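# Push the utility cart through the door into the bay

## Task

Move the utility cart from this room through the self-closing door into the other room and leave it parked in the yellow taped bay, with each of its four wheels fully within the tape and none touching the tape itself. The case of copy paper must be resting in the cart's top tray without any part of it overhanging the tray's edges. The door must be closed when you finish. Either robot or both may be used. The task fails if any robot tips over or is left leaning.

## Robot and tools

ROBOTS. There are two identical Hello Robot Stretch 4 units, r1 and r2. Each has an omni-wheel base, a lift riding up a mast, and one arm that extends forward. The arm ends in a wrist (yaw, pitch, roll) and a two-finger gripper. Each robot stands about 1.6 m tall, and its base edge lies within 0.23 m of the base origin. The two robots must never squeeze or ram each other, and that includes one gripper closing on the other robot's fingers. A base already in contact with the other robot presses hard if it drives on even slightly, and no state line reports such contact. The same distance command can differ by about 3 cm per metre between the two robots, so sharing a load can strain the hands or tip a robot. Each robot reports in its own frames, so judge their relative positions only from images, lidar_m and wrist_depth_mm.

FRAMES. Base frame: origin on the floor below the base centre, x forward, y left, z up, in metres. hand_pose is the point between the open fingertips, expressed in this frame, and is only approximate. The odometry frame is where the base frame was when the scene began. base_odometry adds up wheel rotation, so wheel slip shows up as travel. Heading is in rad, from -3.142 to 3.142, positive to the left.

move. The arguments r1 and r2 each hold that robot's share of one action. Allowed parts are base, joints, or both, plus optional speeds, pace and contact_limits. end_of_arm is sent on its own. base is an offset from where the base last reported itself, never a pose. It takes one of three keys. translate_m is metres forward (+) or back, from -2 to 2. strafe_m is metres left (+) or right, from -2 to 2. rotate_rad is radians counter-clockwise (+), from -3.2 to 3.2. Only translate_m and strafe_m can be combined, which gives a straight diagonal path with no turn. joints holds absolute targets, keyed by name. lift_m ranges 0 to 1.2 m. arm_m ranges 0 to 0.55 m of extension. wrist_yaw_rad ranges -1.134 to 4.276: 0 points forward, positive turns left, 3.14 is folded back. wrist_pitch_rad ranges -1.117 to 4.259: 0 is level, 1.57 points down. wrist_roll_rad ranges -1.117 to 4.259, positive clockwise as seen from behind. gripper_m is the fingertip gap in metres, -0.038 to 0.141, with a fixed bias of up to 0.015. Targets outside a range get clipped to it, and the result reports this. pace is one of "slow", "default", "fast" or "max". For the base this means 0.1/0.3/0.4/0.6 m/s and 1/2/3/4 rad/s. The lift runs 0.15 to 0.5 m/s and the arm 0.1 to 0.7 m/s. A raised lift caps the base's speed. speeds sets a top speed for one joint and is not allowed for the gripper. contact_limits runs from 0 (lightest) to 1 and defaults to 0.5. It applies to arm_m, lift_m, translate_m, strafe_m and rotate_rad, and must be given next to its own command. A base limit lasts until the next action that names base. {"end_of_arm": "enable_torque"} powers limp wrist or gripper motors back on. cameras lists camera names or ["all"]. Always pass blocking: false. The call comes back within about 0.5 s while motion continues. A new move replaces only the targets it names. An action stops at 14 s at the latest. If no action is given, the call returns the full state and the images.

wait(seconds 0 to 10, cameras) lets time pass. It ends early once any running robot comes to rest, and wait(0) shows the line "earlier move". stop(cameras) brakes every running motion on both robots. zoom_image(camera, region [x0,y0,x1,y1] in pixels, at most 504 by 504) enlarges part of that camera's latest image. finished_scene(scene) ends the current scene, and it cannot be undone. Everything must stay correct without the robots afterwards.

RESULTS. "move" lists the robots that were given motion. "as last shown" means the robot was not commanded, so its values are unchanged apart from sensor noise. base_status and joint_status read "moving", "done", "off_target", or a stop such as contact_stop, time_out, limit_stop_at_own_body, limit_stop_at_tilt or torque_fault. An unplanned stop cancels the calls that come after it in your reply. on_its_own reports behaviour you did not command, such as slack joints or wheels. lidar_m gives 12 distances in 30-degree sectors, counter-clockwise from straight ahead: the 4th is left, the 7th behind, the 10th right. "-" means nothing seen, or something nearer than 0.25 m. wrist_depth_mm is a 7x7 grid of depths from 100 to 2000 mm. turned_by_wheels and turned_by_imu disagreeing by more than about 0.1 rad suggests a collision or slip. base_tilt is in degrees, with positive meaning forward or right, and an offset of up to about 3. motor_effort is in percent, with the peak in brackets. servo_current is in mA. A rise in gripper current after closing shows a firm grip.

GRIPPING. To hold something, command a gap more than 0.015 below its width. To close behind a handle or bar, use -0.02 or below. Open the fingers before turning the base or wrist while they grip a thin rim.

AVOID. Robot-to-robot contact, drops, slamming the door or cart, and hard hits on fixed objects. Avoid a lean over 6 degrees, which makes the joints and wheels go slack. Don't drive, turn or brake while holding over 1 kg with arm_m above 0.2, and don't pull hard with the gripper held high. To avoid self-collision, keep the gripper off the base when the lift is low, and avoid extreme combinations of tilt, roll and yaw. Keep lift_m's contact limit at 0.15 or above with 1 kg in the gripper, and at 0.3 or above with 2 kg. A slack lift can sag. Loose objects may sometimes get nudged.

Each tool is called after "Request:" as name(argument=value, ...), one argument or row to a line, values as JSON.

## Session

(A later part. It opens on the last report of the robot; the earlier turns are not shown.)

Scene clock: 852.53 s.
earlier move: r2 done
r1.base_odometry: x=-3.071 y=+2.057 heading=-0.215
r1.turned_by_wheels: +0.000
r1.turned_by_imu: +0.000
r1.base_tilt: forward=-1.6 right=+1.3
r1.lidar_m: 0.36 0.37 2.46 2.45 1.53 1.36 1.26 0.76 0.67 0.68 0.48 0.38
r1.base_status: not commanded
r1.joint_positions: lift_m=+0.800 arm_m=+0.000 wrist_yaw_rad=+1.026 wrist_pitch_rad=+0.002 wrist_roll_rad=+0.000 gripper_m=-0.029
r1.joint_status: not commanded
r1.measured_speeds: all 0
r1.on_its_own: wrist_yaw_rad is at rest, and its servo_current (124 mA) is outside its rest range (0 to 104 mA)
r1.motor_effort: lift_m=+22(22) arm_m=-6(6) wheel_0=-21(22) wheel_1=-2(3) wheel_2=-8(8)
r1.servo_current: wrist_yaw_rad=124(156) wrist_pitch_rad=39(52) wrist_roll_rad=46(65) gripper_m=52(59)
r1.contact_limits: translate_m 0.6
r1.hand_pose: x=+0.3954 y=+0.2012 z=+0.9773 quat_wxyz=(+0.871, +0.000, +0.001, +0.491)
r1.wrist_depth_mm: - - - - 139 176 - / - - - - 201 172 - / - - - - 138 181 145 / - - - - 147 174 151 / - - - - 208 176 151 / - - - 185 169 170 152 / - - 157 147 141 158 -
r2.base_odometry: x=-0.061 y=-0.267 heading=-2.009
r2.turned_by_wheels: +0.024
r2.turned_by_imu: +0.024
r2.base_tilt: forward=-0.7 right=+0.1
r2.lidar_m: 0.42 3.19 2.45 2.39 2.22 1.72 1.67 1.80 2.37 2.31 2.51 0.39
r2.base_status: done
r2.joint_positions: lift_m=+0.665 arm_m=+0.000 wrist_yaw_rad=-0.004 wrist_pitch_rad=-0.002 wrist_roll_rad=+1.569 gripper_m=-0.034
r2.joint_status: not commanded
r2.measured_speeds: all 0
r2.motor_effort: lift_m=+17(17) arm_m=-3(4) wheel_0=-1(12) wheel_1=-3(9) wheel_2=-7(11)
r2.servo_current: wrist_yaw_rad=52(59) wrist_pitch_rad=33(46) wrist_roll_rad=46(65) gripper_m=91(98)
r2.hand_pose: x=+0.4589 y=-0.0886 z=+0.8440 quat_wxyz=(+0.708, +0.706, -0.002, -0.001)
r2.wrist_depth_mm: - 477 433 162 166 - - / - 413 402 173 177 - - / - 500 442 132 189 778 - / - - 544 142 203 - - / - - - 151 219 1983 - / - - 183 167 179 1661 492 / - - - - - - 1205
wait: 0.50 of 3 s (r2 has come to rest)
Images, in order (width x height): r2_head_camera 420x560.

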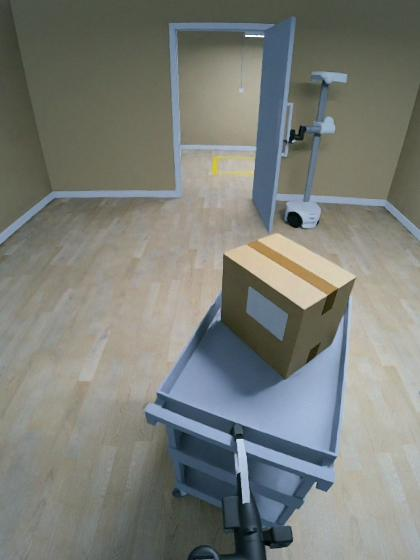

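Request:
move(
  blocking=false,
  r2={"base":{"strafe_m":-0.34},"pace":"slow"},
)

Request:
wait(
  seconds=5,
)

Request:
move(
  blocking=false,
  r2={"base":{"rotate_rad":0.12},"pace":"slow"},
)

Request:
wait(
  seconds=3,
)

Request:
move(
  blocking=false,
  r2={"base":{"strafe_m":-0.24},"pace":"slow"},
)

Request:
wait(
  seconds=5,
)

Request:
move(
  blocking=false,
  r2={"base":{"rotate_rad":0.13},"pace":"slow"},
)

Request:
wait(
  seconds=3,
  cameras=["r2_head_camera"],
)

Scene clock: 868.33 s.
move: r2 moving
r1.base_odometry: x=-3.071 y=+2.057 heading=-0.215
r1.turned_by_wheels: +0.000
r1.turned_by_imu: -0.001
r1.base_tilt: forward=-1.6 right=+1.3
r1.lidar_m: 0.37 0.38 2.43 2.44 1.51 1.36 1.27 0.78 0.67 0.69 0.48 0.40
r1.base_status: not commanded
r1.joint_positions: lift_m=+0.800 arm_m=+0.000 wrist_yaw_rad=+1.026 wrist_pitch_rad=+0.002 wrist_roll_rad=+0.000 gripper_m=-0.029
r1.joint_status: not commanded
r1.measured_speeds: all 0
r1.motor_effort: lift_m=+22(22) arm_m=-6(6) wheel_0=-22(22) wheel_1=-2(3) wheel_2=-8(8)
r1.servo_current: wrist_yaw_rad=137(137) wrist_pitch_rad=46(46) wrist_roll_rad=46(59) gripper_m=46(52)
r1.contact_limits: translate_m 0.6
r1.hand_pose: x=+0.3954 y=+0.2012 z=+0.9773 quat_wxyz=(+0.871, +0.000, +0.001, +0.491)
r1.wrist_depth_mm: - - - - 139 176 - / - - - - 200 172 - / - - - - 138 181 145 / - - - - 204 174 150 / - - - - 208 176 152 / - - - 186 169 170 152 / - - 157 147 141 158 -
r2.base_odometry: x=-0.074 y=-0.261 heading=-2.008
r2.turned_by_wheels: +0.000
r2.turned_by_imu: +0.002
r2.base_tilt: forward=-0.7 right=+0.1
r2.lidar_m: 0.42 0.51 2.46 2.40 2.18 1.71 1.66 1.79 2.36 2.30 2.48 0.37
r2.base_status: strafe_m moving
r2.joint_positions: lift_m=+0.665 arm_m=+0.000 wrist_yaw_rad=-0.001 wrist_pitch_rad=-0.002 wrist_roll_rad=+1.569 gripper_m=-0.034
r2.joint_status: not commanded
r2.measured_speeds: translate_m=-0.001 strafe_m=-0.056 rotate_rad=+0.004 lift_m=+0.000 arm_m=+0.000 wrist_yaw_rad=+0.011 wrist_pitch_rad=+0.000 wrist_roll_rad=+0.000
r2.motor_effort: lift_m=+17(17) arm_m=-3(4) wheel_0=+13(13) wheel_1=-6(8) wheel_2=+0(5)
r2.servo_current: wrist_yaw_rad=46(52) wrist_pitch_rad=46(46) wrist_roll_rad=46(52) gripper_m=98(98)
r2.hand_pose: x=+0.4592 y=-0.0878 z=+0.8440 quat_wxyz=(+0.708, +0.706, -0.001, +0.000)
r2.wrist_depth_mm: - 462 436 160 163 661 - / - 410 402 171 175 732 - / - 504 449 129 187 - - / - - 549 140 202 - - / - - - 149 219 1983 - / - - 184 174 180 1661 492 / - - - - - - 1229
pictures: none

Scene clock: 872.37 s.
earlier move: r2 done
r1.base_odometry: x=-3.071 y=+2.057 heading=-0.215
r1.turned_by_wheels: +0.000
r1.turned_by_imu: +0.000
r1.base_tilt: forward=-1.6 right=+1.3
r1.lidar_m: 0.37 0.37 2.35 2.45 1.51 1.34 1.26 0.77 0.68 0.68 0.46 0.36
r1.base_status: not commanded
r1.joint_positions: lift_m=+0.800 arm_m=+0.000 wrist_yaw_rad=+1.026 wrist_pitch_rad=+0.002 wrist_roll_rad=+0.000 gripper_m=-0.029
r1.joint_status: not commanded
r1.measured_speeds: all 0
r1.on_its_own: wrist_yaw_rad is at rest, and its servo_current (130 mA) is outside its rest range (0 to 104 mA)
r1.motor_effort: lift_m=+22(22) arm_m=-6(6) wheel_0=-21(22) wheel_1=-2(3) wheel_2=-8(8)
r1.servo_current: wrist_yaw_rad=130(156) wrist_pitch_rad=46(52) wrist_roll_rad=46(65) gripper_m=52(59)
r1.contact_limits: translate_m 0.6
r1.hand_pose: x=+0.3954 y=+0.2012 z=+0.9773 quat_wxyz=(+0.871, +0.000, +0.001, +0.491)
r1.wrist_depth_mm: - - - - 139 176 - / - - - - 201 172 - / - - - - 138 181 146 / - - - - 205 174 150 / - - - - 208 176 152 / - - - 185 169 170 152 / - - 158 147 141 158 -
r2.base_odometry: x=-0.369 y=-0.123 heading=-2.009
r2.turned_by_wheels: +0.000
r2.turned_by_imu: +0.001
r2.base_tilt: forward=-0.7 right=+0.1
r2.lidar_m: 0.41 0.54 2.79 2.72 2.24 1.73 1.69 1.82 2.02 1.97 2.12 0.36
r2.base_status: done
r2.joint_positions: lift_m=+0.665 arm_m=+0.000 wrist_yaw_rad=+0.001 wrist_pitch_rad=-0.002 wrist_roll_rad=+1.569 gripper_m=-0.034
r2.joint_status: not commanded
r2.measured_speeds: all 0
r2.motor_effort: lift_m=+17(17) arm_m=-4(4) wheel_0=+4(14) wheel_1=-4(8) wheel_2=+0(5)
r2.servo_current: wrist_yaw_rad=39(59) wrist_pitch_rad=39(46) wrist_roll_rad=46(59) gripper_m=91(98)
r2.hand_pose: x=+0.4594 y=-0.0871 z=+0.8440 quat_wxyz=(+0.708, +0.706, +0.000, +0.001)
r2.wrist_depth_mm: - - 462 166 170 - - / - 427 410 126 180 723 - / - 488 436 135 191 788 - / - - 530 144 204 - - / - - - 153 220 - - / - - 183 174 179 1708 500 / - - - - - - 1205
wait: 4.03 of 5 s (r2 has come to rest)
pictures: none

Scene clock: 872.87 s.
move: r2 moving
r1.base_odometry: x=-3.071 y=+2.057 heading=-0.215
r1.turned_by_wheels: +0.000
r1.turned_by_imu: +0.000
r1.base_tilt: forward=-1.6 right=+1.3
r1.lidar_m: 0.38 0.35 2.34 2.47 1.53 1.35 1.26 0.77 0.68 0.69 0.47 0.39
r1.base_status: not commanded
r1.joint_positions: lift_m=+0.800 arm_m=+0.000 wrist_yaw_rad=+1.026 wrist_pitch_rad=+0.002 wrist_roll_rad=+0.000 gripper_m=-0.029
r1.joint_status: not commanded
r1.measured_speeds: all 0
r1.motor_effort: lift_m=+22(22) arm_m=-6(6) wheel_0=-22(22) wheel_1=-2(3) wheel_2=-8(8)
r1.servo_current: wrist_yaw_rad=130(150) wrist_pitch_rad=39(46) wrist_roll_rad=46(59) gripper_m=52(59)
r1.contact_limits: translate_m 0.6
r1.hand_pose: x=+0.3954 y=+0.2012 z=+0.9773 quat_wxyz=(+0.871, +0.000, +0.001, +0.491)
r1.wrist_depth_mm: - - - - 139 176 - / - - - - 201 172 - / - - - - 138 181 145 / - - - - 204 174 150 / - - - - 208 175 151 / - - - 185 169 169 152 / - - 157 148 141 158 -
r2.base_odometry: x=-0.369 y=-0.123 heading=-1.908
r2.turned_by_wheels: +0.100
r2.turned_by_imu: +0.097
r2.base_tilt: forward=-0.7 right=+0.1
r2.lidar_m: 0.45 3.37 2.77 2.74 2.10 1.72 1.71 1.89 1.98 1.97 2.21 0.34
r2.base_status: rotate_rad moving
r2.joint_positions: lift_m=+0.665 arm_m=+0.000 wrist_yaw_rad=-0.006 wrist_pitch_rad=-0.002 wrist_roll_rad=+1.569 gripper_m=-0.034
r2.joint_status: not commanded
r2.measured_speeds: translate_m=-0.001 strafe_m=+0.002 rotate_rad=+0.213 lift_m=+0.000 arm_m=+0.000 wrist_yaw_rad=+0.000 wrist_pitch_rad=+0.000 wrist_roll_rad=+0.000
r2.motor_effort: lift_m=+17(17) arm_m=-3(4) wheel_0=-6(15) wheel_1=-7(9) wheel_2=-8(11)
r2.servo_current: wrist_yaw_rad=52(59) wrist_pitch_rad=46(46) wrist_roll_rad=52(65) gripper_m=98(98)
r2.hand_pose: x=+0.4587 y=-0.0892 z=+0.8440 quat_wxyz=(+0.708, +0.706, -0.003, -0.001)
r2.wrist_depth_mm: - 424 407 106 158 668 - / - 394 116 114 170 723 - / - - 442 125 184 - - / - - 585 137 200 - - / - - - 150 220 1808 - / - - 183 167 180 1661 484 / - - - - - 1756 1205
pictures: none

Scene clock: 873.33 s.
earlier move: r2 done
r1.base_odometry: x=-3.071 y=+2.057 heading=-0.215
r1.turned_by_wheels: +0.000
r1.turned_by_imu: +0.000
r1.base_tilt: forward=-1.5 right=+1.3
r1.lidar_m: 0.38 0.37 2.34 2.45 1.51 1.35 1.25 0.78 0.67 0.68 0.48 0.39
r1.base_status: not commanded
r1.joint_positions: lift_m=+0.800 arm_m=+0.000 wrist_yaw_rad=+1.026 wrist_pitch_rad=+0.002 wrist_roll_rad=+0.000 gripper_m=-0.029
r1.joint_status: not commanded
r1.measured_speeds: all 0
r1.on_its_own: wrist_yaw_rad is at rest, and its servo_current (137 mA) is outside its rest range (0 to 104 mA)
r1.motor_effort: lift_m=+22(22) arm_m=-6(6) wheel_0=-22(22) wheel_1=-2(3) wheel_2=-8(8)
r1.servo_current: wrist_yaw_rad=137(150) wrist_pitch_rad=39(46) wrist_roll_rad=46(59) gripper_m=46(59)
r1.contact_limits: translate_m 0.6
r1.hand_pose: x=+0.3954 y=+0.2012 z=+0.9773 quat_wxyz=(+0.871, +0.000, +0.001, +0.491)
r1.wrist_depth_mm: - - - - 139 176 - / - - - - 201 172 - / - - - - 138 181 145 / - - - - 205 174 150 / - - - - 208 176 151 / - - - 185 169 169 152 / - - 157 148 141 158 -
r2.base_odometry: x=-0.369 y=-0.123 heading=-1.890
r2.turned_by_wheels: +0.019
r2.turned_by_imu: +0.018
r2.base_tilt: forward=-0.7 right=+0.1
r2.lidar_m: 0.44 3.35 2.77 2.72 2.02 1.72 1.72 1.94 1.98 1.98 2.26 0.35
r2.base_status: done
r2.joint_positions: lift_m=+0.665 arm_m=+0.000 wrist_yaw_rad=-0.004 wrist_pitch_rad=-0.002 wrist_roll_rad=+1.569 gripper_m=-0.034
r2.joint_status: not commanded
r2.measured_speeds: all 0
r2.motor_effort: lift_m=+17(17) arm_m=-3(4) wheel_0=-3(15) wheel_1=-4(9) wheel_2=-7(11)
r2.servo_current: wrist_yaw_rad=59(59) wrist_pitch_rad=46(46) wrist_roll_rad=46(65) gripper_m=98(98)
r2.hand_pose: x=+0.4589 y=-0.0886 z=+0.8440 quat_wxyz=(+0.708, +0.706, -0.002, -0.001)
r2.wrist_depth_mm: - 402 402 - 153 - - / - 397 377 108 165 - - / - - 469 120 180 - - / - - 574 190 197 - - / - - - 143 217 1808 - / - - 182 165 179 1661 484 / - - - - - - 1205
wait: 0.47 of 3 s (r2 has come to rest)
pictures: none

Scene clock: 873.83 s.
move: r2 moving
r1.base_odometry: x=-3.071 y=+2.057 heading=-0.215
r1.turned_by_wheels: +0.000
r1.turned_by_imu: +0.000
r1.base_tilt: forward=-1.5 right=+1.3
r1.lidar_m: 0.37 0.36 2.35 2.46 1.52 1.32 1.23 0.78 0.68 0.69 0.47 0.39
r1.base_status: not commanded
r1.joint_positions: lift_m=+0.800 arm_m=+0.000 wrist_yaw_rad=+1.026 wrist_pitch_rad=+0.002 wrist_roll_rad=+0.000 gripper_m=-0.029
r1.joint_status: not commanded
r1.measured_speeds: all 0
r1.motor_effort: lift_m=+22(22) arm_m=-6(6) wheel_0=-21(22) wheel_1=-2(2) wheel_2=-8(8)
r1.servo_current: wrist_yaw_rad=124(143) wrist_pitch_rad=39(39) wrist_roll_rad=46(59) gripper_m=46(59)
r1.contact_limits: translate_m 0.6
r1.hand_pose: x=+0.3954 y=+0.2012 z=+0.9773 quat_wxyz=(+0.871, +0.000, +0.001, +0.491)
r1.wrist_depth_mm: - - - - 139 176 - / - - - - 201 172 - / - - - - 138 181 145 / - - - - 205 175 150 / - - - - 208 175 151 / - - - 185 169 170 152 / - - 157 147 141 158 -
r2.base_odometry: x=-0.382 y=-0.119 heading=-1.889
r2.turned_by_wheels: +0.000
r2.turned_by_imu: +0.001
r2.base_tilt: forward=-0.7 right=+0.1
r2.lidar_m: 0.45 3.34 2.76 2.76 2.05 1.71 1.71 1.96 1.97 1.96 2.22 0.35
r2.base_status: strafe_m moving
r2.joint_positions: lift_m=+0.665 arm_m=+0.000 wrist_yaw_rad=+0.000 wrist_pitch_rad=-0.002 wrist_roll_rad=+1.569 gripper_m=-0.034
r2.joint_status: not commanded
r2.measured_speeds: translate_m=-0.001 strafe_m=-0.056 rotate_rad=+0.003 lift_m=+0.000 arm_m=+0.000 wrist_yaw_rad=+0.021 wrist_pitch_rad=+0.000 wrist_roll_rad=+0.000
r2.motor_effort: lift_m=+17(17) arm_m=-3(4) wheel_0=+10(11) wheel_1=-6(8) wheel_2=+0(5)
r2.servo_current: wrist_yaw_rad=46(65) wrist_pitch_rad=46(52) wrist_roll_rad=46(52) gripper_m=98(98)
r2.hand_pose: x=+0.4593 y=-0.0873 z=+0.8440 quat_wxyz=(+0.708, +0.706, -0.001, +0.001)
r2.wrist_depth_mm: - 392 392 - 149 - - / - 397 397 105 162 - - / - - 452 116 176 - - / - - 621 187 194 - - / - - - 143 216 1808 - / - - 181 162 179 1661 473 / - - - - - - 1205
pictures: none

Scene clock: 876.87 s.
earlier move: r2 done
r1.base_odometry: x=-3.071 y=+2.057 heading=-0.215
r1.turned_by_wheels: +0.000
r1.turned_by_imu: +0.000
r1.base_tilt: forward=-1.6 right=+1.3
r1.lidar_m: 0.34 0.37 2.25 2.46 1.53 1.34 1.23 0.76 0.68 0.67 0.46 0.39
r1.base_status: not commanded
r1.joint_positions: lift_m=+0.800 arm_m=+0.000 wrist_yaw_rad=+1.026 wrist_pitch_rad=+0.002 wrist_roll_rad=+0.000 gripper_m=-0.029
r1.joint_status: not commanded
r1.measured_speeds: all 0
r1.on_its_own: wrist_yaw_rad is at rest, and its servo_current (137 mA) is outside its rest range (0 to 104 mA)
r1.motor_effort: lift_m=+22(22) arm_m=-6(6) wheel_0=-21(22) wheel_1=-2(3) wheel_2=-8(8)
r1.servo_current: wrist_yaw_rad=137(150) wrist_pitch_rad=46(52) wrist_roll_rad=52(72) gripper_m=59(59)
r1.contact_limits: translate_m 0.6
r1.hand_pose: x=+0.3954 y=+0.2012 z=+0.9773 quat_wxyz=(+0.871, +0.000, +0.001, +0.491)
r1.wrist_depth_mm: - - - - 139 176 - / - - - - 202 172 - / - - - - 138 181 145 / - - - - 146 175 151 / - - - - 208 176 151 / - - - 185 170 169 152 / - - 158 147 141 158 -
r2.base_odometry: x=-0.597 y=-0.048 heading=-1.890
r2.turned_by_wheels: +0.000
r2.turned_by_imu: +0.000
r2.base_tilt: forward=-0.7 right=+0.1
r2.lidar_m: 0.43 3.57 2.98 2.97 2.11 1.76 1.76 1.96 1.75 1.74 2.01 0.34
r2.base_status: done
r2.joint_positions: lift_m=+0.665 arm_m=+0.000 wrist_yaw_rad=+0.003 wrist_pitch_rad=-0.002 wrist_roll_rad=+1.569 gripper_m=-0.034
r2.joint_status: not commanded
r2.measured_speeds: all 0
r2.motor_effort: lift_m=+17(17) arm_m=-3(4) wheel_0=+5(15) wheel_1=-4(8) wheel_2=+0(5)
r2.servo_current: wrist_yaw_rad=46(65) wrist_pitch_rad=39(52) wrist_roll_rad=46(65) gripper_m=91(98)
r2.hand_pose: x=+0.4595 y=-0.0866 z=+0.8440 quat_wxyz=(+0.708, +0.706, +0.000, +0.002)
r2.wrist_depth_mm: - 397 394 - 150 - - / - 399 384 106 163 - - / - - 473 118 178 - - / - - 615 189 195 - - / - - - 142 216 1756 525 / - - 182 164 179 1661 477 / - - - - - - 1229
wait: 3.03 of 5 s (r2 has come to rest)
pictures: none

Scene clock: 877.37 s.
move: r2 moving
r1.base_odometry: x=-3.071 y=+2.057 heading=-0.215
r1.turned_by_wheels: +0.000
r1.turned_by_imu: +0.000
r1.base_tilt: forward=-1.6 right=+1.3
r1.lidar_m: 0.37 0.36 2.25 2.45 1.52 1.34 1.24 0.76 0.68 0.68 0.45 0.40
r1.base_status: not commanded
r1.joint_positions: lift_m=+0.800 arm_m=+0.000 wrist_yaw_rad=+1.026 wrist_pitch_rad=+0.002 wrist_roll_rad=+0.000 gripper_m=-0.029
r1.joint_status: not commanded
r1.measured_speeds: all 0
r1.motor_effort: lift_m=+22(23) arm_m=-6(6) wheel_0=-22(22) wheel_1=-2(3) wheel_2=-8(8)
r1.servo_current: wrist_yaw_rad=143(143) wrist_pitch_rad=39(52) wrist_roll_rad=52(52) gripper_m=46(52)
r1.contact_limits: translate_m 0.6
r1.hand_pose: x=+0.3954 y=+0.2012 z=+0.9773 quat_wxyz=(+0.871, +0.000, +0.001, +0.491)
r1.wrist_depth_mm: - - - - 139 176 - / - - - - 202 173 - / - - - - 138 181 145 / - - - - 147 174 150 / - - - - 208 176 151 / - - - 185 169 170 152 / - - 157 147 141 158 -
r2.base_odometry: x=-0.597 y=-0.048 heading=-1.785
r2.turned_by_wheels: +0.104
r2.turned_by_imu: +0.101
r2.base_tilt: forward=-0.7 right=+0.1
r2.lidar_m: 0.42 3.41 2.98 2.96 2.00 1.77 1.75 1.97 1.75 1.75 2.09 0.31
r2.base_status: rotate_rad moving
r2.joint_positions: lift_m=+0.665 arm_m=+0.000 wrist_yaw_rad=-0.008 wrist_pitch_rad=-0.002 wrist_roll_rad=+1.569 gripper_m=-0.034
r2.joint_status: not commanded
r2.measured_speeds: translate_m=+0.000 strafe_m=+0.001 rotate_rad=+0.240 lift_m=+0.000 arm_m=+0.000 wrist_yaw_rad=+0.000 wrist_pitch_rad=+0.000 wrist_roll_rad=+0.000
r2.motor_effort: lift_m=+17(17) arm_m=-3(4) wheel_0=-14(14) wheel_1=-5(9) wheel_2=-8(11)
r2.servo_current: wrist_yaw_rad=52(59) wrist_pitch_rad=39(46) wrist_roll_rad=46(59) gripper_m=98(98)
r2.hand_pose: x=+0.4586 y=-0.0897 z=+0.8440 quat_wxyz=(+0.708, +0.706, -0.004, -0.002)
r2.wrist_depth_mm: - 359 - 140 140 - - / - 418 - - 154 - - / - - 512 167 171 - - / - - - 121 191 - - / - - - 139 217 1808 492 / - - 181 163 179 1661 462 / - - - - - - 407
pictures: none

Scene clock: 877.87 s.
earlier move: r2 done
r1.base_odometry: x=-3.071 y=+2.057 heading=-0.215
r1.turned_by_wheels: +0.000
r1.turned_by_imu: +0.000
r1.base_tilt: forward=-1.5 right=+1.3
r1.lidar_m: 0.38 0.38 2.28 2.42 1.52 1.34 1.26 0.78 0.67 0.69 0.46 0.38
r1.base_status: not commanded
r1.joint_positions: lift_m=+0.800 arm_m=+0.000 wrist_yaw_rad=+1.026 wrist_pitch_rad=+0.002 wrist_roll_rad=+0.000 gripper_m=-0.029
r1.joint_status: not commanded
r1.measured_speeds: all 0
r1.on_its_own: wrist_yaw_rad is at rest, and its servo_current (124 mA) is outside its rest range (0 to 104 mA)
r1.motor_effort: lift_m=+22(23) arm_m=-6(6) wheel_0=-22(22) wheel_1=-2(3) wheel_2=-8(8)
r1.servo_current: wrist_yaw_rad=124(150) wrist_pitch_rad=46(52) wrist_roll_rad=52(59) gripper_m=52(59)
r1.contact_limits: translate_m 0.6
r1.hand_pose: x=+0.3954 y=+0.2012 z=+0.9773 quat_wxyz=(+0.871, +0.000, +0.001, +0.491)
r1.wrist_depth_mm: - - - - 139 176 - / - - - - 200 172 - / - - - - 138 181 145 / - - - - 204 175 151 / - - - - 208 175 151 / - - - 186 169 170 153 / - - 158 147 141 158 -
r2.base_odometry: x=-0.596 y=-0.048 heading=-1.761
r2.turned_by_wheels: +0.024
r2.turned_by_imu: +0.024
r2.base_tilt: forward=-0.7 right=+0.0
r2.lidar_m: 0.45 3.37 2.97 2.99 1.98 1.74 1.76 1.98 1.73 1.77 2.16 0.33
r2.base_status: done
r2.joint_positions: lift_m=+0.665 arm_m=+0.000 wrist_yaw_rad=-0.007 wrist_pitch_rad=-0.002 wrist_roll_rad=+1.569 gripper_m=-0.034
r2.joint_status: not commanded
r2.measured_speeds: all 0
r2.motor_effort: lift_m=+17(17) arm_m=-3(4) wheel_0=-3(14) wheel_1=-6(9) wheel_2=-7(11)
r2.servo_current: wrist_yaw_rad=52(65) wrist_pitch_rad=39(46) wrist_roll_rad=52(59) gripper_m=91(98)
r2.hand_pose: x=+0.4587 y=-0.0893 z=+0.8440 quat_wxyz=(+0.708, +0.706, -0.003, -0.002)
r2.wrist_depth_mm: - 353 - 135 135 - - / - 442 - - 148 - - / - - 554 166 166 - - / - - - 115 187 1808 - / - - - 134 214 1808 500 / - - 176 158 180 1708 462 / - - - - 357 - 407
wait: 0.50 of 3 s (r2 has come to rest)
Images, in order (width x height): r2_head_camera 420x560.

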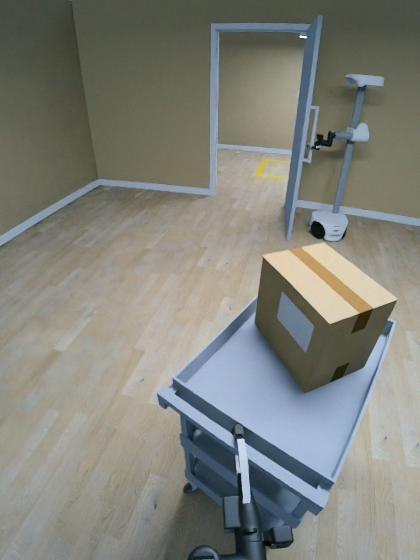

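Request:
move(
  blocking=false,
  r2={"base":{"translate_m":0.117,"strafe_m":0.224},"pace":"slow"},
)

Request:
wait(
  seconds=5,
)

Request:
move(
  blocking=false,
  r2={"base":{"rotate_rad":-0.342},"pace":"slow"},
)

Request:
wait(
  seconds=3,
)

Request:
move(
  blocking=false,
  r2={"base":{"translate_m":0.084,"strafe_m":0.239},"pace":"slow"},
)

Request:
wait(
  seconds=5,
)

Request:
move(
  blocking=false,
  r2={"base":{"rotate_rad":-0.332},"pace":"slow"},
)

Request:
wait(
  seconds=3,
)

Request:
move(
  blocking=false,
  r2={"base":{"translate_m":0.06,"strafe_m":0.241},"pace":"slow"},
)

Request:
wait(
  seconds=5,
)

Request:
move(
  blocking=false,
  r2={"base":{"rotate_rad":-0.349},"pace":"slow"},
)

Request:
wait(
  seconds=3,
  cameras=["r2_head_camera"],
)

Scene clock: 907.37 s.
move: r2 moving
r1.base_odometry: x=-3.071 y=+2.057 heading=-0.215
r1.turned_by_wheels: +0.000
r1.turned_by_imu: -0.001
r1.base_tilt: forward=-1.6 right=+1.3
r1.lidar_m: 0.38 0.37 2.25 2.48 1.51 1.33 1.22 0.79 0.69 0.68 0.48 0.40
r1.base_status: not commanded
r1.joint_positions: lift_m=+0.800 arm_m=+0.000 wrist_yaw_rad=+1.026 wrist_pitch_rad=+0.002 wrist_roll_rad=+0.000 gripper_m=-0.029
r1.joint_status: not commanded
r1.measured_speeds: all 0
r1.motor_effort: lift_m=+22(22) arm_m=-6(6) wheel_0=-21(22) wheel_1=-2(3) wheel_2=-8(8)
r1.servo_current: wrist_yaw_rad=117(143) wrist_pitch_rad=33(46) wrist_roll_rad=46(59) gripper_m=46(52)
r1.contact_limits: translate_m 0.6
r1.hand_pose: x=+0.3954 y=+0.2012 z=+0.9773 quat_wxyz=(+0.871, +0.000, +0.001, +0.491)
r1.wrist_depth_mm: - - - - 139 176 - / - - - - 200 172 - / - - - - 138 181 146 / - - - - 206 174 150 / - - - - 208 175 151 / - - - 185 169 170 152 / - - 158 147 140 158 -
r2.base_odometry: x=-0.587 y=-0.056 heading=-1.762
r2.turned_by_wheels: -0.001
r2.turned_by_imu: +0.000
r2.base_tilt: forward=-0.7 right=+0.1
r2.lidar_m: 0.45 3.36 2.96 2.97 1.96 1.74 1.76 1.98 1.75 1.78 2.16 0.34
r2.base_status: translate_m moving; strafe_m moving
r2.joint_positions: lift_m=+0.665 arm_m=+0.000 wrist_yaw_rad=-0.007 wrist_pitch_rad=-0.002 wrist_roll_rad=+1.569 gripper_m=-0.034
r2.joint_status: not commanded
r2.measured_speeds: translate_m=+0.023 strafe_m=+0.044 rotate_rad=-0.001 lift_m=+0.000 arm_m=+0.000 wrist_yaw_rad=+0.000 wrist_pitch_rad=+0.000 wrist_roll_rad=+0.000
r2.motor_effort: lift_m=+17(17) arm_m=-3(4) wheel_0=-7(9) wheel_1=+7(8) wheel_2=-11(12)
r2.servo_current: wrist_yaw_rad=39(65) wrist_pitch_rad=39(46) wrist_roll_rad=52(59) gripper_m=91(98)
r2.hand_pose: x=+0.4587 y=-0.0893 z=+0.8440 quat_wxyz=(+0.708, +0.706, -0.003, -0.002)
r2.wrist_depth_mm: - 351 - 135 135 - - / - 424 - - 148 - - / - - 564 167 166 - - / - - - 115 187 1863 - / - - - 134 215 1756 504 / - - 178 159 180 1661 462 / - - - - 357 - 407
pictures: none

Scene clock: 910.67 s.
earlier move: r2 done
r1.base_odometry: x=-3.071 y=+2.057 heading=-0.215
r1.turned_by_wheels: +0.000
r1.turned_by_imu: +0.000
r1.base_tilt: forward=-1.5 right=+1.3
r1.lidar_m: 0.37 0.37 2.28 2.45 1.51 1.35 1.24 0.77 0.68 0.69 0.48 0.39
r1.base_status: not commanded
r1.joint_positions: lift_m=+0.800 arm_m=+0.000 wrist_yaw_rad=+1.026 wrist_pitch_rad=+0.002 wrist_roll_rad=+0.000 gripper_m=-0.029
r1.joint_status: not commanded
r1.measured_speeds: all 0
r1.on_its_own: wrist_yaw_rad is at rest, and its servo_current (137 mA) is outside its rest range (0 to 104 mA)
r1.motor_effort: lift_m=+22(22) arm_m=-6(6) wheel_0=-21(22) wheel_1=-2(3) wheel_2=-8(8)
r1.servo_current: wrist_yaw_rad=137(156) wrist_pitch_rad=33(52) wrist_roll_rad=26(65) gripper_m=52(59)
r1.contact_limits: translate_m 0.6
r1.hand_pose: x=+0.3954 y=+0.2012 z=+0.9773 quat_wxyz=(+0.871, +0.000, +0.001, +0.491)
r1.wrist_depth_mm: - - - - 139 176 - / - - - - 200 172 - / - - - - 138 180 145 / - - - - 146 175 151 / - - - - 208 175 151 / - - - 185 169 170 152 / - - 157 148 141 158 -
r2.base_odometry: x=-0.399 y=-0.205 heading=-1.763
r2.turned_by_wheels: +0.000
r2.turned_by_imu: -0.001
r2.base_tilt: forward=-0.7 right=+0.1
r2.lidar_m: 0.45 3.08 2.74 2.74 2.00 1.80 1.82 2.20 2.00 2.01 0.35 0.31
r2.base_status: done
r2.joint_positions: lift_m=+0.665 arm_m=+0.000 wrist_yaw_rad=-0.014 wrist_pitch_rad=-0.003 wrist_roll_rad=+1.569 gripper_m=-0.034
r2.joint_status: not commanded
r2.measured_speeds: all 0
r2.motor_effort: lift_m=+15(17) arm_m=-4(4) wheel_0=-10(16) wheel_1=+2(8) wheel_2=-11(14)
r2.servo_current: wrist_yaw_rad=85(98) wrist_pitch_rad=46(46) wrist_roll_rad=39(65) gripper_m=91(104)
r2.hand_pose: x=+0.4580 y=-0.0916 z=+0.8444 quat_wxyz=(+0.708, +0.706, -0.006, -0.004)
r2.wrist_depth_mm: - - - - - - - / - - - - - - - / - - - - - - 508 / - - - - - 1499 480 / - - - - - 1661 1255 / - - - - 178 389 1160 / - - - - - 1863 1229
wait: 3.30 of 5 s (r2 has come to rest)
pictures: none

Scene clock: 911.17 s.
move: r2 moving
r1.base_odometry: x=-3.071 y=+2.057 heading=-0.215
r1.turned_by_wheels: +0.000
r1.turned_by_imu: +0.000
r1.base_tilt: forward=-1.6 right=+1.3
r1.lidar_m: 0.35 0.37 2.28 2.43 1.49 1.36 1.26 0.77 0.68 0.68 0.46 0.39
r1.base_status: not commanded
r1.joint_positions: lift_m=+0.800 arm_m=+0.000 wrist_yaw_rad=+1.026 wrist_pitch_rad=+0.002 wrist_roll_rad=+0.000 gripper_m=-0.029
r1.joint_status: not commanded
r1.measured_speeds: all 0
r1.motor_effort: lift_m=+22(22) arm_m=-6(6) wheel_0=-22(22) wheel_1=-2(3) wheel_2=-8(8)
r1.servo_current: wrist_yaw_rad=130(150) wrist_pitch_rad=39(46) wrist_roll_rad=59(59) gripper_m=52(52)
r1.contact_limits: translate_m 0.6
r1.hand_pose: x=+0.3954 y=+0.2012 z=+0.9773 quat_wxyz=(+0.871, +0.000, +0.001, +0.491)
r1.wrist_depth_mm: - - - - 139 176 - / - - - - 202 172 - / - - - - 138 181 145 / - - - - 206 174 151 / - - - - 208 176 152 / - - - 185 170 170 152 / - - 157 147 141 158 -
r2.base_odometry: x=-0.399 y=-0.205 heading=-1.885
r2.turned_by_wheels: -0.123
r2.turned_by_imu: -0.119
r2.base_tilt: forward=-0.7 right=+0.1
r2.lidar_m: 0.43 3.31 2.73 2.69 2.16 1.81 1.79 2.02 2.01 1.99 0.55 0.34
r2.base_status: rotate_rad moving
r2.joint_positions: lift_m=+0.665 arm_m=+0.000 wrist_yaw_rad=+0.005 wrist_pitch_rad=-0.004 wrist_roll_rad=+1.569 gripper_m=-0.034
r2.joint_status: not commanded
r2.measured_speeds: translate_m=+0.000 strafe_m=-0.001 rotate_rad=-0.492 lift_m=+0.000 arm_m=+0.000 wrist_yaw_rad=+0.046 wrist_pitch_rad=-0.001 wrist_roll_rad=+0.000
r2.motor_effort: lift_m=+15(15) arm_m=-3(4) wheel_0=+12(15) wheel_1=+8(9) wheel_2=+9(9)
r2.servo_current: wrist_yaw_rad=52(98) wrist_pitch_rad=39(52) wrist_roll_rad=52(52) gripper_m=91(98)
r2.hand_pose: x=+0.4597 y=-0.0861 z=+0.8446 quat_wxyz=(+0.708, +0.706, +0.000, +0.003)
r2.wrist_depth_mm: - - - - - - - / - - - - - - - / - - - - - - - / - - - - 156 1537 488 / - - - - 200 1708 466 / - - 175 - 179 1708 421 / - - - - - - 1255
pictures: none

Scene clock: 912.13 s.
earlier move: r2 done
r1.base_odometry: x=-3.071 y=+2.057 heading=-0.215
r1.turned_by_wheels: +0.000
r1.turned_by_imu: +0.000
r1.base_tilt: forward=-1.6 right=+1.3
r1.lidar_m: 0.35 0.37 2.24 2.45 1.53 1.34 1.23 0.77 0.65 0.66 0.49 0.39
r1.base_status: not commanded
r1.joint_positions: lift_m=+0.800 arm_m=+0.000 wrist_yaw_rad=+1.026 wrist_pitch_rad=+0.002 wrist_roll_rad=+0.000 gripper_m=-0.029
r1.joint_status: not commanded
r1.measured_speeds: all 0
r1.on_its_own: wrist_yaw_rad is at rest, and its servo_current (124 mA) is outside its rest range (0 to 104 mA)
r1.motor_effort: lift_m=+22(22) arm_m=-6(6) wheel_0=-22(22) wheel_1=-2(3) wheel_2=-8(8)
r1.servo_current: wrist_yaw_rad=124(150) wrist_pitch_rad=46(46) wrist_roll_rad=46(59) gripper_m=52(52)
r1.contact_limits: translate_m 0.6
r1.hand_pose: x=+0.3954 y=+0.2012 z=+0.9773 quat_wxyz=(+0.871, +0.000, +0.001, +0.491)
r1.wrist_depth_mm: - - - - 139 176 - / - - - - 201 172 - / - - - - 138 181 145 / - - - - 206 175 150 / - - - - 208 175 151 / - - - 185 169 170 152 / - - 157 147 141 158 -
r2.base_odometry: x=-0.399 y=-0.205 heading=-2.104
r2.turned_by_wheels: -0.219
r2.turned_by_imu: -0.212
r2.base_tilt: forward=-0.7 right=+0.0
r2.lidar_m: 0.45 3.93 2.84 2.72 2.60 1.85 1.79 1.86 2.08 1.99 2.08 0.32
r2.base_status: done
r2.joint_positions: lift_m=+0.665 arm_m=+0.000 wrist_yaw_rad=+0.001 wrist_pitch_rad=-0.004 wrist_roll_rad=+1.569 gripper_m=-0.034
r2.joint_status: not commanded
r2.measured_speeds: all 0
r2.motor_effort: lift_m=+15(15) arm_m=-3(4) wheel_0=+2(17) wheel_1=+2(10) wheel_2=+7(12)
r2.servo_current: wrist_yaw_rad=46(98) wrist_pitch_rad=46(52) wrist_roll_rad=52(52) gripper_m=91(98)
r2.hand_pose: x=+0.4594 y=-0.0872 z=+0.8447 quat_wxyz=(+0.708, +0.706, -0.001, +0.002)
r2.wrist_depth_mm: - 364 - 141 140 - - / - 415 418 - 154 - - / - - 512 167 171 - - / - - - 121 191 - - / - - - 139 216 1863 512 / - - 180 162 178 1661 466 / - - - - - - 1160
wait: 0.97 of 3 s (r2 has come to rest)
pictures: none

Scene clock: 912.63 s.
move: r2 moving
r1.base_odometry: x=-3.071 y=+2.057 heading=-0.215
r1.turned_by_wheels: +0.000
r1.turned_by_imu: +0.000
r1.base_tilt: forward=-1.6 right=+1.3
r1.lidar_m: 0.39 0.36 2.24 2.46 1.53 1.33 1.23 0.77 0.65 0.67 0.49 0.38
r1.base_status: not commanded
r1.joint_positions: lift_m=+0.800 arm_m=+0.000 wrist_yaw_rad=+1.026 wrist_pitch_rad=+0.002 wrist_roll_rad=+0.000 gripper_m=-0.029
r1.joint_status: not commanded
r1.measured_speeds: all 0
r1.motor_effort: lift_m=+22(22) arm_m=-6(6) wheel_0=-21(22) wheel_1=-3(3) wheel_2=-8(8)
r1.servo_current: wrist_yaw_rad=130(143) wrist_pitch_rad=39(46) wrist_roll_rad=46(59) gripper_m=52(52)
r1.contact_limits: translate_m 0.6
r1.hand_pose: x=+0.3954 y=+0.2012 z=+0.9773 quat_wxyz=(+0.871, +0.000, +0.001, +0.491)
r1.wrist_depth_mm: - - - - 139 176 - / - - - - 202 172 - / - - - - 138 181 145 / - - - - 206 174 151 / - - - - 208 176 152 / - - - 185 169 169 152 / - - 157 148 141 158 -
r2.base_odometry: x=-0.391 y=-0.215 heading=-2.105
r2.turned_by_wheels: -0.001
r2.turned_by_imu: -0.001
r2.base_tilt: forward=-0.7 right=+0.1
r2.lidar_m: 0.46 3.93 2.87 2.70 2.59 1.89 1.78 1.87 2.11 2.00 2.10 0.33
r2.base_status: translate_m moving; strafe_m moving
r2.joint_positions: lift_m=+0.665 arm_m=+0.000 wrist_yaw_rad=-0.003 wrist_pitch_rad=-0.004 wrist_roll_rad=+1.569 gripper_m=-0.034
r2.joint_status: not commanded
r2.measured_speeds: translate_m=+0.017 strafe_m=+0.046 rotate_rad=-0.005 lift_m=+0.000 arm_m=+0.000 wrist_yaw_rad=-0.018 wrist_pitch_rad=+0.000 wrist_roll_rad=+0.000
r2.motor_effort: lift_m=+15(15) arm_m=-3(4) wheel_0=-8(12) wheel_1=+8(9) wheel_2=-9(9)
r2.servo_current: wrist_yaw_rad=46(52) wrist_pitch_rad=46(46) wrist_roll_rad=39(59) gripper_m=91(98)
r2.hand_pose: x=+0.4590 y=-0.0883 z=+0.8447 quat_wxyz=(+0.708, +0.706, -0.003, +0.001)
r2.wrist_depth_mm: - 364 - - 142 - - / - 415 415 - 156 - - / - - 508 169 172 - - / - - - 123 191 - - / - - - 140 217 1863 496 / - - 180 163 179 1708 466 / - - - - - - 1205
pictures: none

Scene clock: 915.93 s.
earlier move: r2 done
r1.base_odometry: x=-3.071 y=+2.057 heading=-0.215
r1.turned_by_wheels: +0.000
r1.turned_by_imu: +0.000
r1.base_tilt: forward=-1.6 right=+1.3
r1.lidar_m: 0.36 0.36 2.25 2.45 1.52 1.34 1.24 0.77 0.68 0.68 0.49 0.38
r1.base_status: not commanded
r1.joint_positions: lift_m=+0.800 arm_m=+0.000 wrist_yaw_rad=+1.026 wrist_pitch_rad=+0.002 wrist_roll_rad=+0.000 gripper_m=-0.029
r1.joint_status: not commanded
r1.measured_speeds: all 0
r1.on_its_own: wrist_yaw_rad is at rest, and its servo_current (124 mA) is outside its rest range (0 to 104 mA)
r1.motor_effort: lift_m=+23(23) arm_m=-6(6) wheel_0=-21(22) wheel_1=-2(3) wheel_2=-8(8)
r1.servo_current: wrist_yaw_rad=124(150) wrist_pitch_rad=39(52) wrist_roll_rad=46(85) gripper_m=46(52)
r1.contact_limits: translate_m 0.6
r1.hand_pose: x=+0.3954 y=+0.2012 z=+0.9773 quat_wxyz=(+0.871, +0.000, +0.001, +0.491)
r1.wrist_depth_mm: - - - - 139 176 - / - - - - 201 173 - / - - - - 138 180 145 / - - - - 205 174 150 / - - - - 208 175 151 / - - - 186 169 170 151 / - - 157 147 140 158 -
r2.base_odometry: x=-0.236 y=-0.399 heading=-2.105
r2.turned_by_wheels: +0.000
r2.turned_by_imu: -0.001
r2.base_tilt: forward=-0.7 right=+0.0
r2.lidar_m: 0.45 3.62 2.60 2.48 2.62 1.98 1.87 1.96 2.33 2.23 0.43 0.31
r2.base_status: done
r2.joint_positions: lift_m=+0.665 arm_m=+0.000 wrist_yaw_rad=-0.006 wrist_pitch_rad=-0.004 wrist_roll_rad=+1.569 gripper_m=-0.034
r2.joint_status: not commanded
r2.measured_speeds: all 0
r2.motor_effort: lift_m=+15(15) arm_m=-3(4) wheel_0=-9(15) wheel_1=+2(9) wheel_2=-5(11)
r2.servo_current: wrist_yaw_rad=39(65) wrist_pitch_rad=39(46) wrist_roll_rad=39(59) gripper_m=98(98)
r2.hand_pose: x=+0.4588 y=-0.0891 z=+0.8447 quat_wxyz=(+0.708, +0.706, -0.004, -0.001)
r2.wrist_depth_mm: - - - - 113 - - / - - - - 125 - - / - - - - 146 - - / - - - - 174 1576 504 / - - - - 216 1708 469 / - - 175 128 178 1708 424 / - - - - - 1863 1182
wait: 3.30 of 5 s (r2 has come to rest)
pictures: none

Scene clock: 916.43 s.
move: r2 moving
r1.base_odometry: x=-3.071 y=+2.057 heading=-0.215
r1.turned_by_wheels: +0.000
r1.turned_by_imu: +0.000
r1.base_tilt: forward=-1.5 right=+1.3
r1.lidar_m: 0.35 0.37 2.26 2.45 1.54 1.34 1.27 0.76 0.68 0.69 0.50 0.38
r1.base_status: not commanded
r1.joint_positions: lift_m=+0.800 arm_m=+0.000 wrist_yaw_rad=+1.026 wrist_pitch_rad=+0.002 wrist_roll_rad=+0.000 gripper_m=-0.029
r1.joint_status: not commanded
r1.measured_speeds: all 0
r1.motor_effort: lift_m=+22(22) arm_m=-6(6) wheel_0=-21(22) wheel_1=-2(3) wheel_2=-8(8)
r1.servo_current: wrist_yaw_rad=130(143) wrist_pitch_rad=39(46) wrist_roll_rad=26(59) gripper_m=46(52)
r1.contact_limits: translate_m 0.6
r1.hand_pose: x=+0.3954 y=+0.2012 z=+0.9773 quat_wxyz=(+0.871, +0.000, +0.001, +0.491)
r1.wrist_depth_mm: - - - - 139 176 - / - - - - 202 173 - / - - - - 138 181 145 / - - - - 205 174 150 / - - - - 208 175 151 / - - - 185 169 169 152 / - - 157 147 141 158 -
r2.base_odometry: x=-0.236 y=-0.399 heading=-2.227
r2.turned_by_wheels: -0.123
r2.turned_by_imu: -0.119
r2.base_tilt: forward=-0.7 right=+0.1
r2.lidar_m: 0.44 3.98 2.75 2.48 2.52 2.02 1.87 1.90 2.39 2.23 2.25 0.33
r2.base_status: rotate_rad moving
r2.joint_positions: lift_m=+0.665 arm_m=+0.000 wrist_yaw_rad=+0.008 wrist_pitch_rad=-0.004 wrist_roll_rad=+1.569 gripper_m=-0.034
r2.joint_status: not commanded
r2.measured_speeds: translate_m=-0.001 strafe_m=+0.001 rotate_rad=-0.486 lift_m=+0.000 arm_m=+0.000 wrist_yaw_rad=+0.031 wrist_pitch_rad=+0.000 wrist_roll_rad=+0.000
r2.motor_effort: lift_m=+15(15) arm_m=-3(4) wheel_0=+13(13) wheel_1=+8(9) wheel_2=+12(12)
r2.servo_current: wrist_yaw_rad=59(59) wrist_pitch_rad=46(52) wrist_roll_rad=52(52) gripper_m=98(98)
r2.hand_pose: x=+0.4600 y=-0.0852 z=+0.8447 quat_wxyz=(+0.708, +0.706, +0.001, +0.004)
r2.wrist_depth_mm: - 362 - - 116 - - / - - - - 130 - - / - - - - 149 - - / - - - - 173 1576 517 / - - - - 206 1708 480 / - - 176 142 179 1708 1229 / - - - - - 373 368
pictures: none

Scene clock: 917.37 s.
earlier move: r2 done
r1.base_odometry: x=-3.071 y=+2.057 heading=-0.215
r1.turned_by_wheels: +0.000
r1.turned_by_imu: +0.000
r1.base_tilt: forward=-1.6 right=+1.3
r1.lidar_m: 0.37 0.37 2.25 2.44 1.52 1.36 1.28 0.78 0.67 0.69 0.47 0.39
r1.base_status: not commanded
r1.joint_positions: lift_m=+0.800 arm_m=+0.000 wrist_yaw_rad=+1.026 wrist_pitch_rad=+0.002 wrist_roll_rad=+0.000 gripper_m=-0.029
r1.joint_status: not commanded
r1.measured_speeds: all 0
r1.on_its_own: wrist_yaw_rad is at rest, and its servo_current (130 mA) is outside its rest range (0 to 104 mA)
r1.motor_effort: lift_m=+22(22) arm_m=-6(6) wheel_0=-22(22) wheel_1=-2(3) wheel_2=-8(8)
r1.servo_current: wrist_yaw_rad=130(143) wrist_pitch_rad=39(46) wrist_roll_rad=59(65) gripper_m=46(52)
r1.contact_limits: translate_m 0.6
r1.hand_pose: x=+0.3954 y=+0.2012 z=+0.9773 quat_wxyz=(+0.871, +0.000, +0.001, +0.491)
r1.wrist_depth_mm: - - - - 139 176 - / - - - - 201 173 - / - - - - 138 180 145 / - - - - 206 174 151 / - - - - 208 176 151 / - - - 186 169 169 152 / - - 157 147 141 158 -
r2.base_odometry: x=-0.236 y=-0.399 heading=-2.435
r2.turned_by_wheels: -0.208
r2.turned_by_imu: -0.202
r2.base_tilt: forward=-0.7 right=+0.0
r2.lidar_m: 0.44 3.98 3.06 2.52 2.50 2.28 1.88 1.88 2.09 2.24 2.23 0.37
r2.base_status: done
r2.joint_positions: lift_m=+0.665 arm_m=+0.000 wrist_yaw_rad=+0.000 wrist_pitch_rad=-0.004 wrist_roll_rad=+1.569 gripper_m=-0.034
r2.joint_status: not commanded
r2.measured_speeds: all 0
r2.motor_effort: lift_m=+15(15) arm_m=-3(4) wheel_0=+8(16) wheel_1=+4(10) wheel_2=+7(12)
r2.servo_current: wrist_yaw_rad=52(65) wrist_pitch_rad=39(52) wrist_roll_rad=46(59) gripper_m=91(104)
r2.hand_pose: x=+0.4593 y=-0.0873 z=+0.8447 quat_wxyz=(+0.708, +0.706, -0.001, +0.002)
r2.wrist_depth_mm: - 418 404 105 156 676 - / - 394 384 112 168 - - / - - 449 123 185 - - / - - 591 135 199 - - / - - - 146 218 1808 - / - - 182 163 176 1708 480 / - - - - - 1756 1205
wait: 0.93 of 3 s (r2 has come to rest)
pictures: none

Scene clock: 917.87 s.
move: r2 moving
r1.base_odometry: x=-3.071 y=+2.057 heading=-0.215
r1.turned_by_wheels: +0.000
r1.turned_by_imu: +0.000
r1.base_tilt: forward=-1.6 right=+1.4
r1.lidar_m: 0.38 0.36 2.26 2.47 1.50 1.35 1.27 0.76 0.67 0.69 0.47 0.39
r1.base_status: not commanded
r1.joint_positions: lift_m=+0.800 arm_m=+0.000 wrist_yaw_rad=+1.026 wrist_pitch_rad=+0.002 wrist_roll_rad=+0.000 gripper_m=-0.029
r1.joint_status: not commanded
r1.measured_speeds: all 0
r1.motor_effort: lift_m=+22(22) arm_m=-6(6) wheel_0=-21(22) wheel_1=-2(3) wheel_2=-8(8)
r1.servo_current: wrist_yaw_rad=137(143) wrist_pitch_rad=46(46) wrist_roll_rad=39(59) gripper_m=46(59)
r1.contact_limits: translate_m 0.6
r1.hand_pose: x=+0.3954 y=+0.2012 z=+0.9773 quat_wxyz=(+0.871, +0.000, +0.001, +0.491)
r1.wrist_depth_mm: - - - - 139 176 - / - - - - 200 172 - / - - - - 138 181 145 / - - - - 206 174 151 / - - - - 208 175 151 / - - - 185 169 170 152 / - - 157 147 141 158 -
r2.base_odometry: x=-0.231 y=-0.411 heading=-2.436
r2.turned_by_wheels: -0.001
r2.turned_by_imu: -0.001
r2.base_tilt: forward=-0.7 right=+0.0
r2.lidar_m: 0.44 3.98 3.05 2.48 2.47 2.28 1.89 1.87 2.10 2.25 2.25 0.37
r2.base_status: translate_m moving; strafe_m moving
r2.joint_positions: lift_m=+0.665 arm_m=+0.000 wrist_yaw_rad=+0.000 wrist_pitch_rad=-0.004 wrist_roll_rad=+1.569 gripper_m=-0.034
r2.joint_status: not commanded
r2.measured_speeds: translate_m=+0.012 strafe_m=+0.048 rotate_rad=-0.002 lift_m=+0.000 arm_m=+0.000 wrist_yaw_rad=-0.015 wrist_pitch_rad=+0.000 wrist_roll_rad=+0.000
r2.motor_effort: lift_m=+15(15) arm_m=-3(4) wheel_0=-6(9) wheel_1=+7(10) wheel_2=-6(6)
r2.servo_current: wrist_yaw_rad=39(59) wrist_pitch_rad=46(46) wrist_roll_rad=52(59) gripper_m=98(98)
r2.hand_pose: x=+0.4593 y=-0.0874 z=+0.8447 quat_wxyz=(+0.708, +0.706, -0.002, +0.002)
r2.wrist_depth_mm: - 424 407 107 159 676 - / - 397 379 117 171 732 - / - - 442 126 185 - - / - - 585 138 201 - - / - - - 148 219 1808 - / - - 182 167 176 1708 484 / - - - - - 1863 1229
pictures: none

Scene clock: 921.10 s.
earlier move: r2 done
r1.base_odometry: x=-3.071 y=+2.057 heading=-0.215
r1.turned_by_wheels: +0.000
r1.turned_by_imu: +0.000
r1.base_tilt: forward=-1.6 right=+1.3
r1.lidar_m: 0.38 0.35 2.25 2.46 1.52 1.34 1.26 0.76 0.68 0.68 0.48 0.39
r1.base_status: not commanded
r1.joint_positions: lift_m=+0.800 arm_m=+0.000 wrist_yaw_rad=+1.026 wrist_pitch_rad=+0.002 wrist_roll_rad=+0.000 gripper_m=-0.029
r1.joint_status: not commanded
r1.measured_speeds: all 0
r1.on_its_own: wrist_yaw_rad is at rest, and its servo_current (117 mA) is outside its rest range (0 to 104 mA)
r1.motor_effort: lift_m=+22(22) arm_m=-6(6) wheel_0=-22(22) wheel_1=-2(3) wheel_2=-8(8)
r1.servo_current: wrist_yaw_rad=117(150) wrist_pitch_rad=46(52) wrist_roll_rad=39(72) gripper_m=46(59)
r1.contact_limits: translate_m 0.6
r1.hand_pose: x=+0.3954 y=+0.2012 z=+0.9773 quat_wxyz=(+0.871, +0.000, +0.001, +0.491)
r1.wrist_depth_mm: - - - - 139 176 - / - - - - 202 172 - / - - - - 138 180 145 / - - - - 205 174 151 / - - - - 208 175 151 / - - - 185 169 170 152 / - - 157 147 141 157 -
r2.base_odometry: x=-0.126 y=-0.621 heading=-2.436
r2.turned_by_wheels: +0.000
r2.turned_by_imu: -0.001
r2.base_tilt: forward=-0.7 right=+0.0
r2.lidar_m: 0.45 3.81 2.80 2.30 2.28 2.50 2.02 2.01 2.25 2.45 2.44 0.33
r2.base_status: done
r2.joint_positions: lift_m=+0.665 arm_m=+0.000 wrist_yaw_rad=-0.003 wrist_pitch_rad=-0.004 wrist_roll_rad=+1.569 gripper_m=-0.034
r2.joint_status: not commanded
r2.measured_speeds: all 0
r2.motor_effort: lift_m=+15(15) arm_m=-3(4) wheel_0=-10(16) wheel_1=+4(10) wheel_2=-6(10)
r2.servo_current: wrist_yaw_rad=59(59) wrist_pitch_rad=46(52) wrist_roll_rad=65(65) gripper_m=91(98)
r2.hand_pose: x=+0.4590 y=-0.0883 z=+0.8447 quat_wxyz=(+0.708, +0.706, -0.003, +0.000)
r2.wrist_depth_mm: - 370 - - 122 - - / - - - - 138 - - / - - - - 157 - - / - - - - 182 1576 525 / - - - 123 216 1708 477 / - - 181 151 177 1708 1255 / - - - - 373 377 1098
wait: 3.23 of 5 s (r2 has come to rest)
pictures: none

Scene clock: 921.60 s.
move: r2 moving
r1.base_odometry: x=-3.071 y=+2.057 heading=-0.215
r1.turned_by_wheels: +0.000
r1.turned_by_imu: +0.000
r1.base_tilt: forward=-1.6 right=+1.3
r1.lidar_m: 0.37 0.38 2.26 2.47 1.53 1.35 1.27 0.78 0.68 0.68 0.49 0.39
r1.base_status: not commanded
r1.joint_positions: lift_m=+0.800 arm_m=+0.000 wrist_yaw_rad=+1.026 wrist_pitch_rad=+0.002 wrist_roll_rad=+0.000 gripper_m=-0.029
r1.joint_status: not commanded
r1.measured_speeds: all 0
r1.motor_effort: lift_m=+22(22) arm_m=-6(6) wheel_0=-22(22) wheel_1=-2(3) wheel_2=-8(8)
r1.servo_current: wrist_yaw_rad=117(150) wrist_pitch_rad=46(46) wrist_roll_rad=52(59) gripper_m=52(52)
r1.contact_limits: translate_m 0.6
r1.hand_pose: x=+0.3954 y=+0.2012 z=+0.9773 quat_wxyz=(+0.871, +0.000, +0.001, +0.491)
r1.wrist_depth_mm: - - - - 139 176 - / - - - - 200 172 - / - - - - 138 180 145 / - - - - 146 174 151 / - - - - 208 176 151 / - - - 185 169 170 152 / - - 157 148 141 158 -
r2.base_odometry: x=-0.126 y=-0.621 heading=-2.559
r2.turned_by_wheels: -0.123
r2.turned_by_imu: -0.119
r2.base_tilt: forward=-0.7 right=+0.0
r2.lidar_m: 0.44 3.15 3.10 2.38 2.26 2.46 2.06 1.99 2.15 2.49 2.44 0.34
r2.base_status: rotate_rad moving
r2.joint_positions: lift_m=+0.665 arm_m=+0.000 wrist_yaw_rad=+0.007 wrist_pitch_rad=-0.004 wrist_roll_rad=+1.569 gripper_m=-0.034
r2.joint_status: not commanded
r2.measured_speeds: translate_m=+0.001 strafe_m=+0.002 rotate_rad=-0.487 lift_m=+0.000 arm_m=+0.000 wrist_yaw_rad=+0.013 wrist_pitch_rad=+0.000 wrist_roll_rad=+0.000
r2.motor_effort: lift_m=+15(15) arm_m=-3(4) wheel_0=+12(14) wheel_1=+9(10) wheel_2=+12(12)
r2.servo_current: wrist_yaw_rad=39(59) wrist_pitch_rad=46(52) wrist_roll_rad=39(65) gripper_m=91(98)
r2.hand_pose: x=+0.4599 y=-0.0854 z=+0.8447 quat_wxyz=(+0.708, +0.706, +0.001, +0.004)
r2.wrist_depth_mm: - 349 - - 131 - - / - 442 - - 145 - - / - - 564 - 163 - - / - - - 108 184 1661 - / - - - 125 211 1708 500 / - - 183 154 178 1708 459 / - - - - 357 357 1182
pictures: none

Scene clock: 922.57 s.
earlier move: r2 done
r1.base_odometry: x=-3.071 y=+2.057 heading=-0.215
r1.turned_by_wheels: +0.000
r1.turned_by_imu: +0.000
r1.base_tilt: forward=-1.6 right=+1.3
r1.lidar_m: 0.38 0.37 2.28 2.45 1.51 1.36 1.26 0.78 0.64 0.67 0.47 0.40
r1.base_status: not commanded
r1.joint_positions: lift_m=+0.800 arm_m=+0.000 wrist_yaw_rad=+1.026 wrist_pitch_rad=+0.002 wrist_roll_rad=+0.000 gripper_m=-0.029
r1.joint_status: not commanded
r1.measured_speeds: all 0
r1.on_its_own: wrist_yaw_rad is at rest, and its servo_current (137 mA) is outside its rest range (0 to 104 mA)
r1.motor_effort: lift_m=+22(22) arm_m=-6(6) wheel_0=-22(22) wheel_1=-2(3) wheel_2=-8(8)
r1.servo_current: wrist_yaw_rad=137(150) wrist_pitch_rad=46(52) wrist_roll_rad=52(59) gripper_m=46(52)
r1.contact_limits: translate_m 0.6
r1.hand_pose: x=+0.3954 y=+0.2012 z=+0.9773 quat_wxyz=(+0.871, +0.000, +0.001, +0.491)
r1.wrist_depth_mm: - - - - 139 176 - / - - - - 202 172 - / - - - - 138 180 145 / - - - - 206 174 150 / - - - - 208 175 151 / - - - 185 169 169 152 / - - 157 148 141 158 -
r2.base_odometry: x=-0.126 y=-0.621 heading=-2.784
r2.turned_by_wheels: -0.225
r2.turned_by_imu: -0.218
r2.base_tilt: forward=-0.7 right=+0.1
r2.lidar_m: 0.42 0.49 3.83 2.54 2.28 2.32 2.24 2.01 2.00 2.48 2.43 0.41
r2.base_status: done
r2.joint_positions: lift_m=+0.665 arm_m=+0.000 wrist_yaw_rad=+0.007 wrist_pitch_rad=-0.004 wrist_roll_rad=+1.569 gripper_m=-0.034
r2.joint_status: not commanded
r2.measured_speeds: all 0
r2.motor_effort: lift_m=+15(15) arm_m=-3(4) wheel_0=+8(16) wheel_1=+4(10) wheel_2=+7(12)
r2.servo_current: wrist_yaw_rad=46(65) wrist_pitch_rad=39(52) wrist_roll_rad=52(65) gripper_m=91(98)
r2.hand_pose: x=+0.4599 y=-0.0855 z=+0.8447 quat_wxyz=(+0.708, +0.706, +0.001, +0.004)
r2.wrist_depth_mm: - - 521 182 182 723 - / - - 445 138 191 741 - / - 459 424 145 201 788 - / - - 521 208 211 831 - / - - 634 160 224 - - / - - 183 170 176 1863 - / - - - - - 1661 469
wait: 0.97 of 3 s (r2 has come to rest)
Images, in order (width x height): r2_head_camera 420x560.

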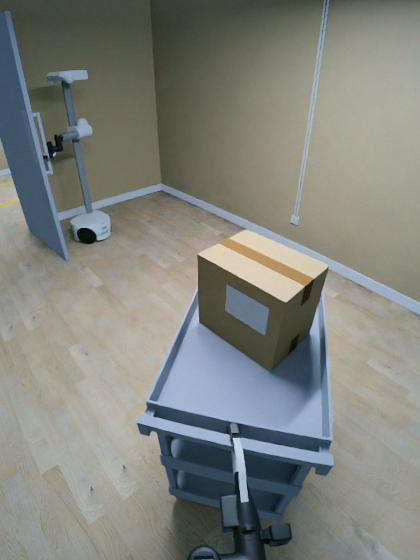

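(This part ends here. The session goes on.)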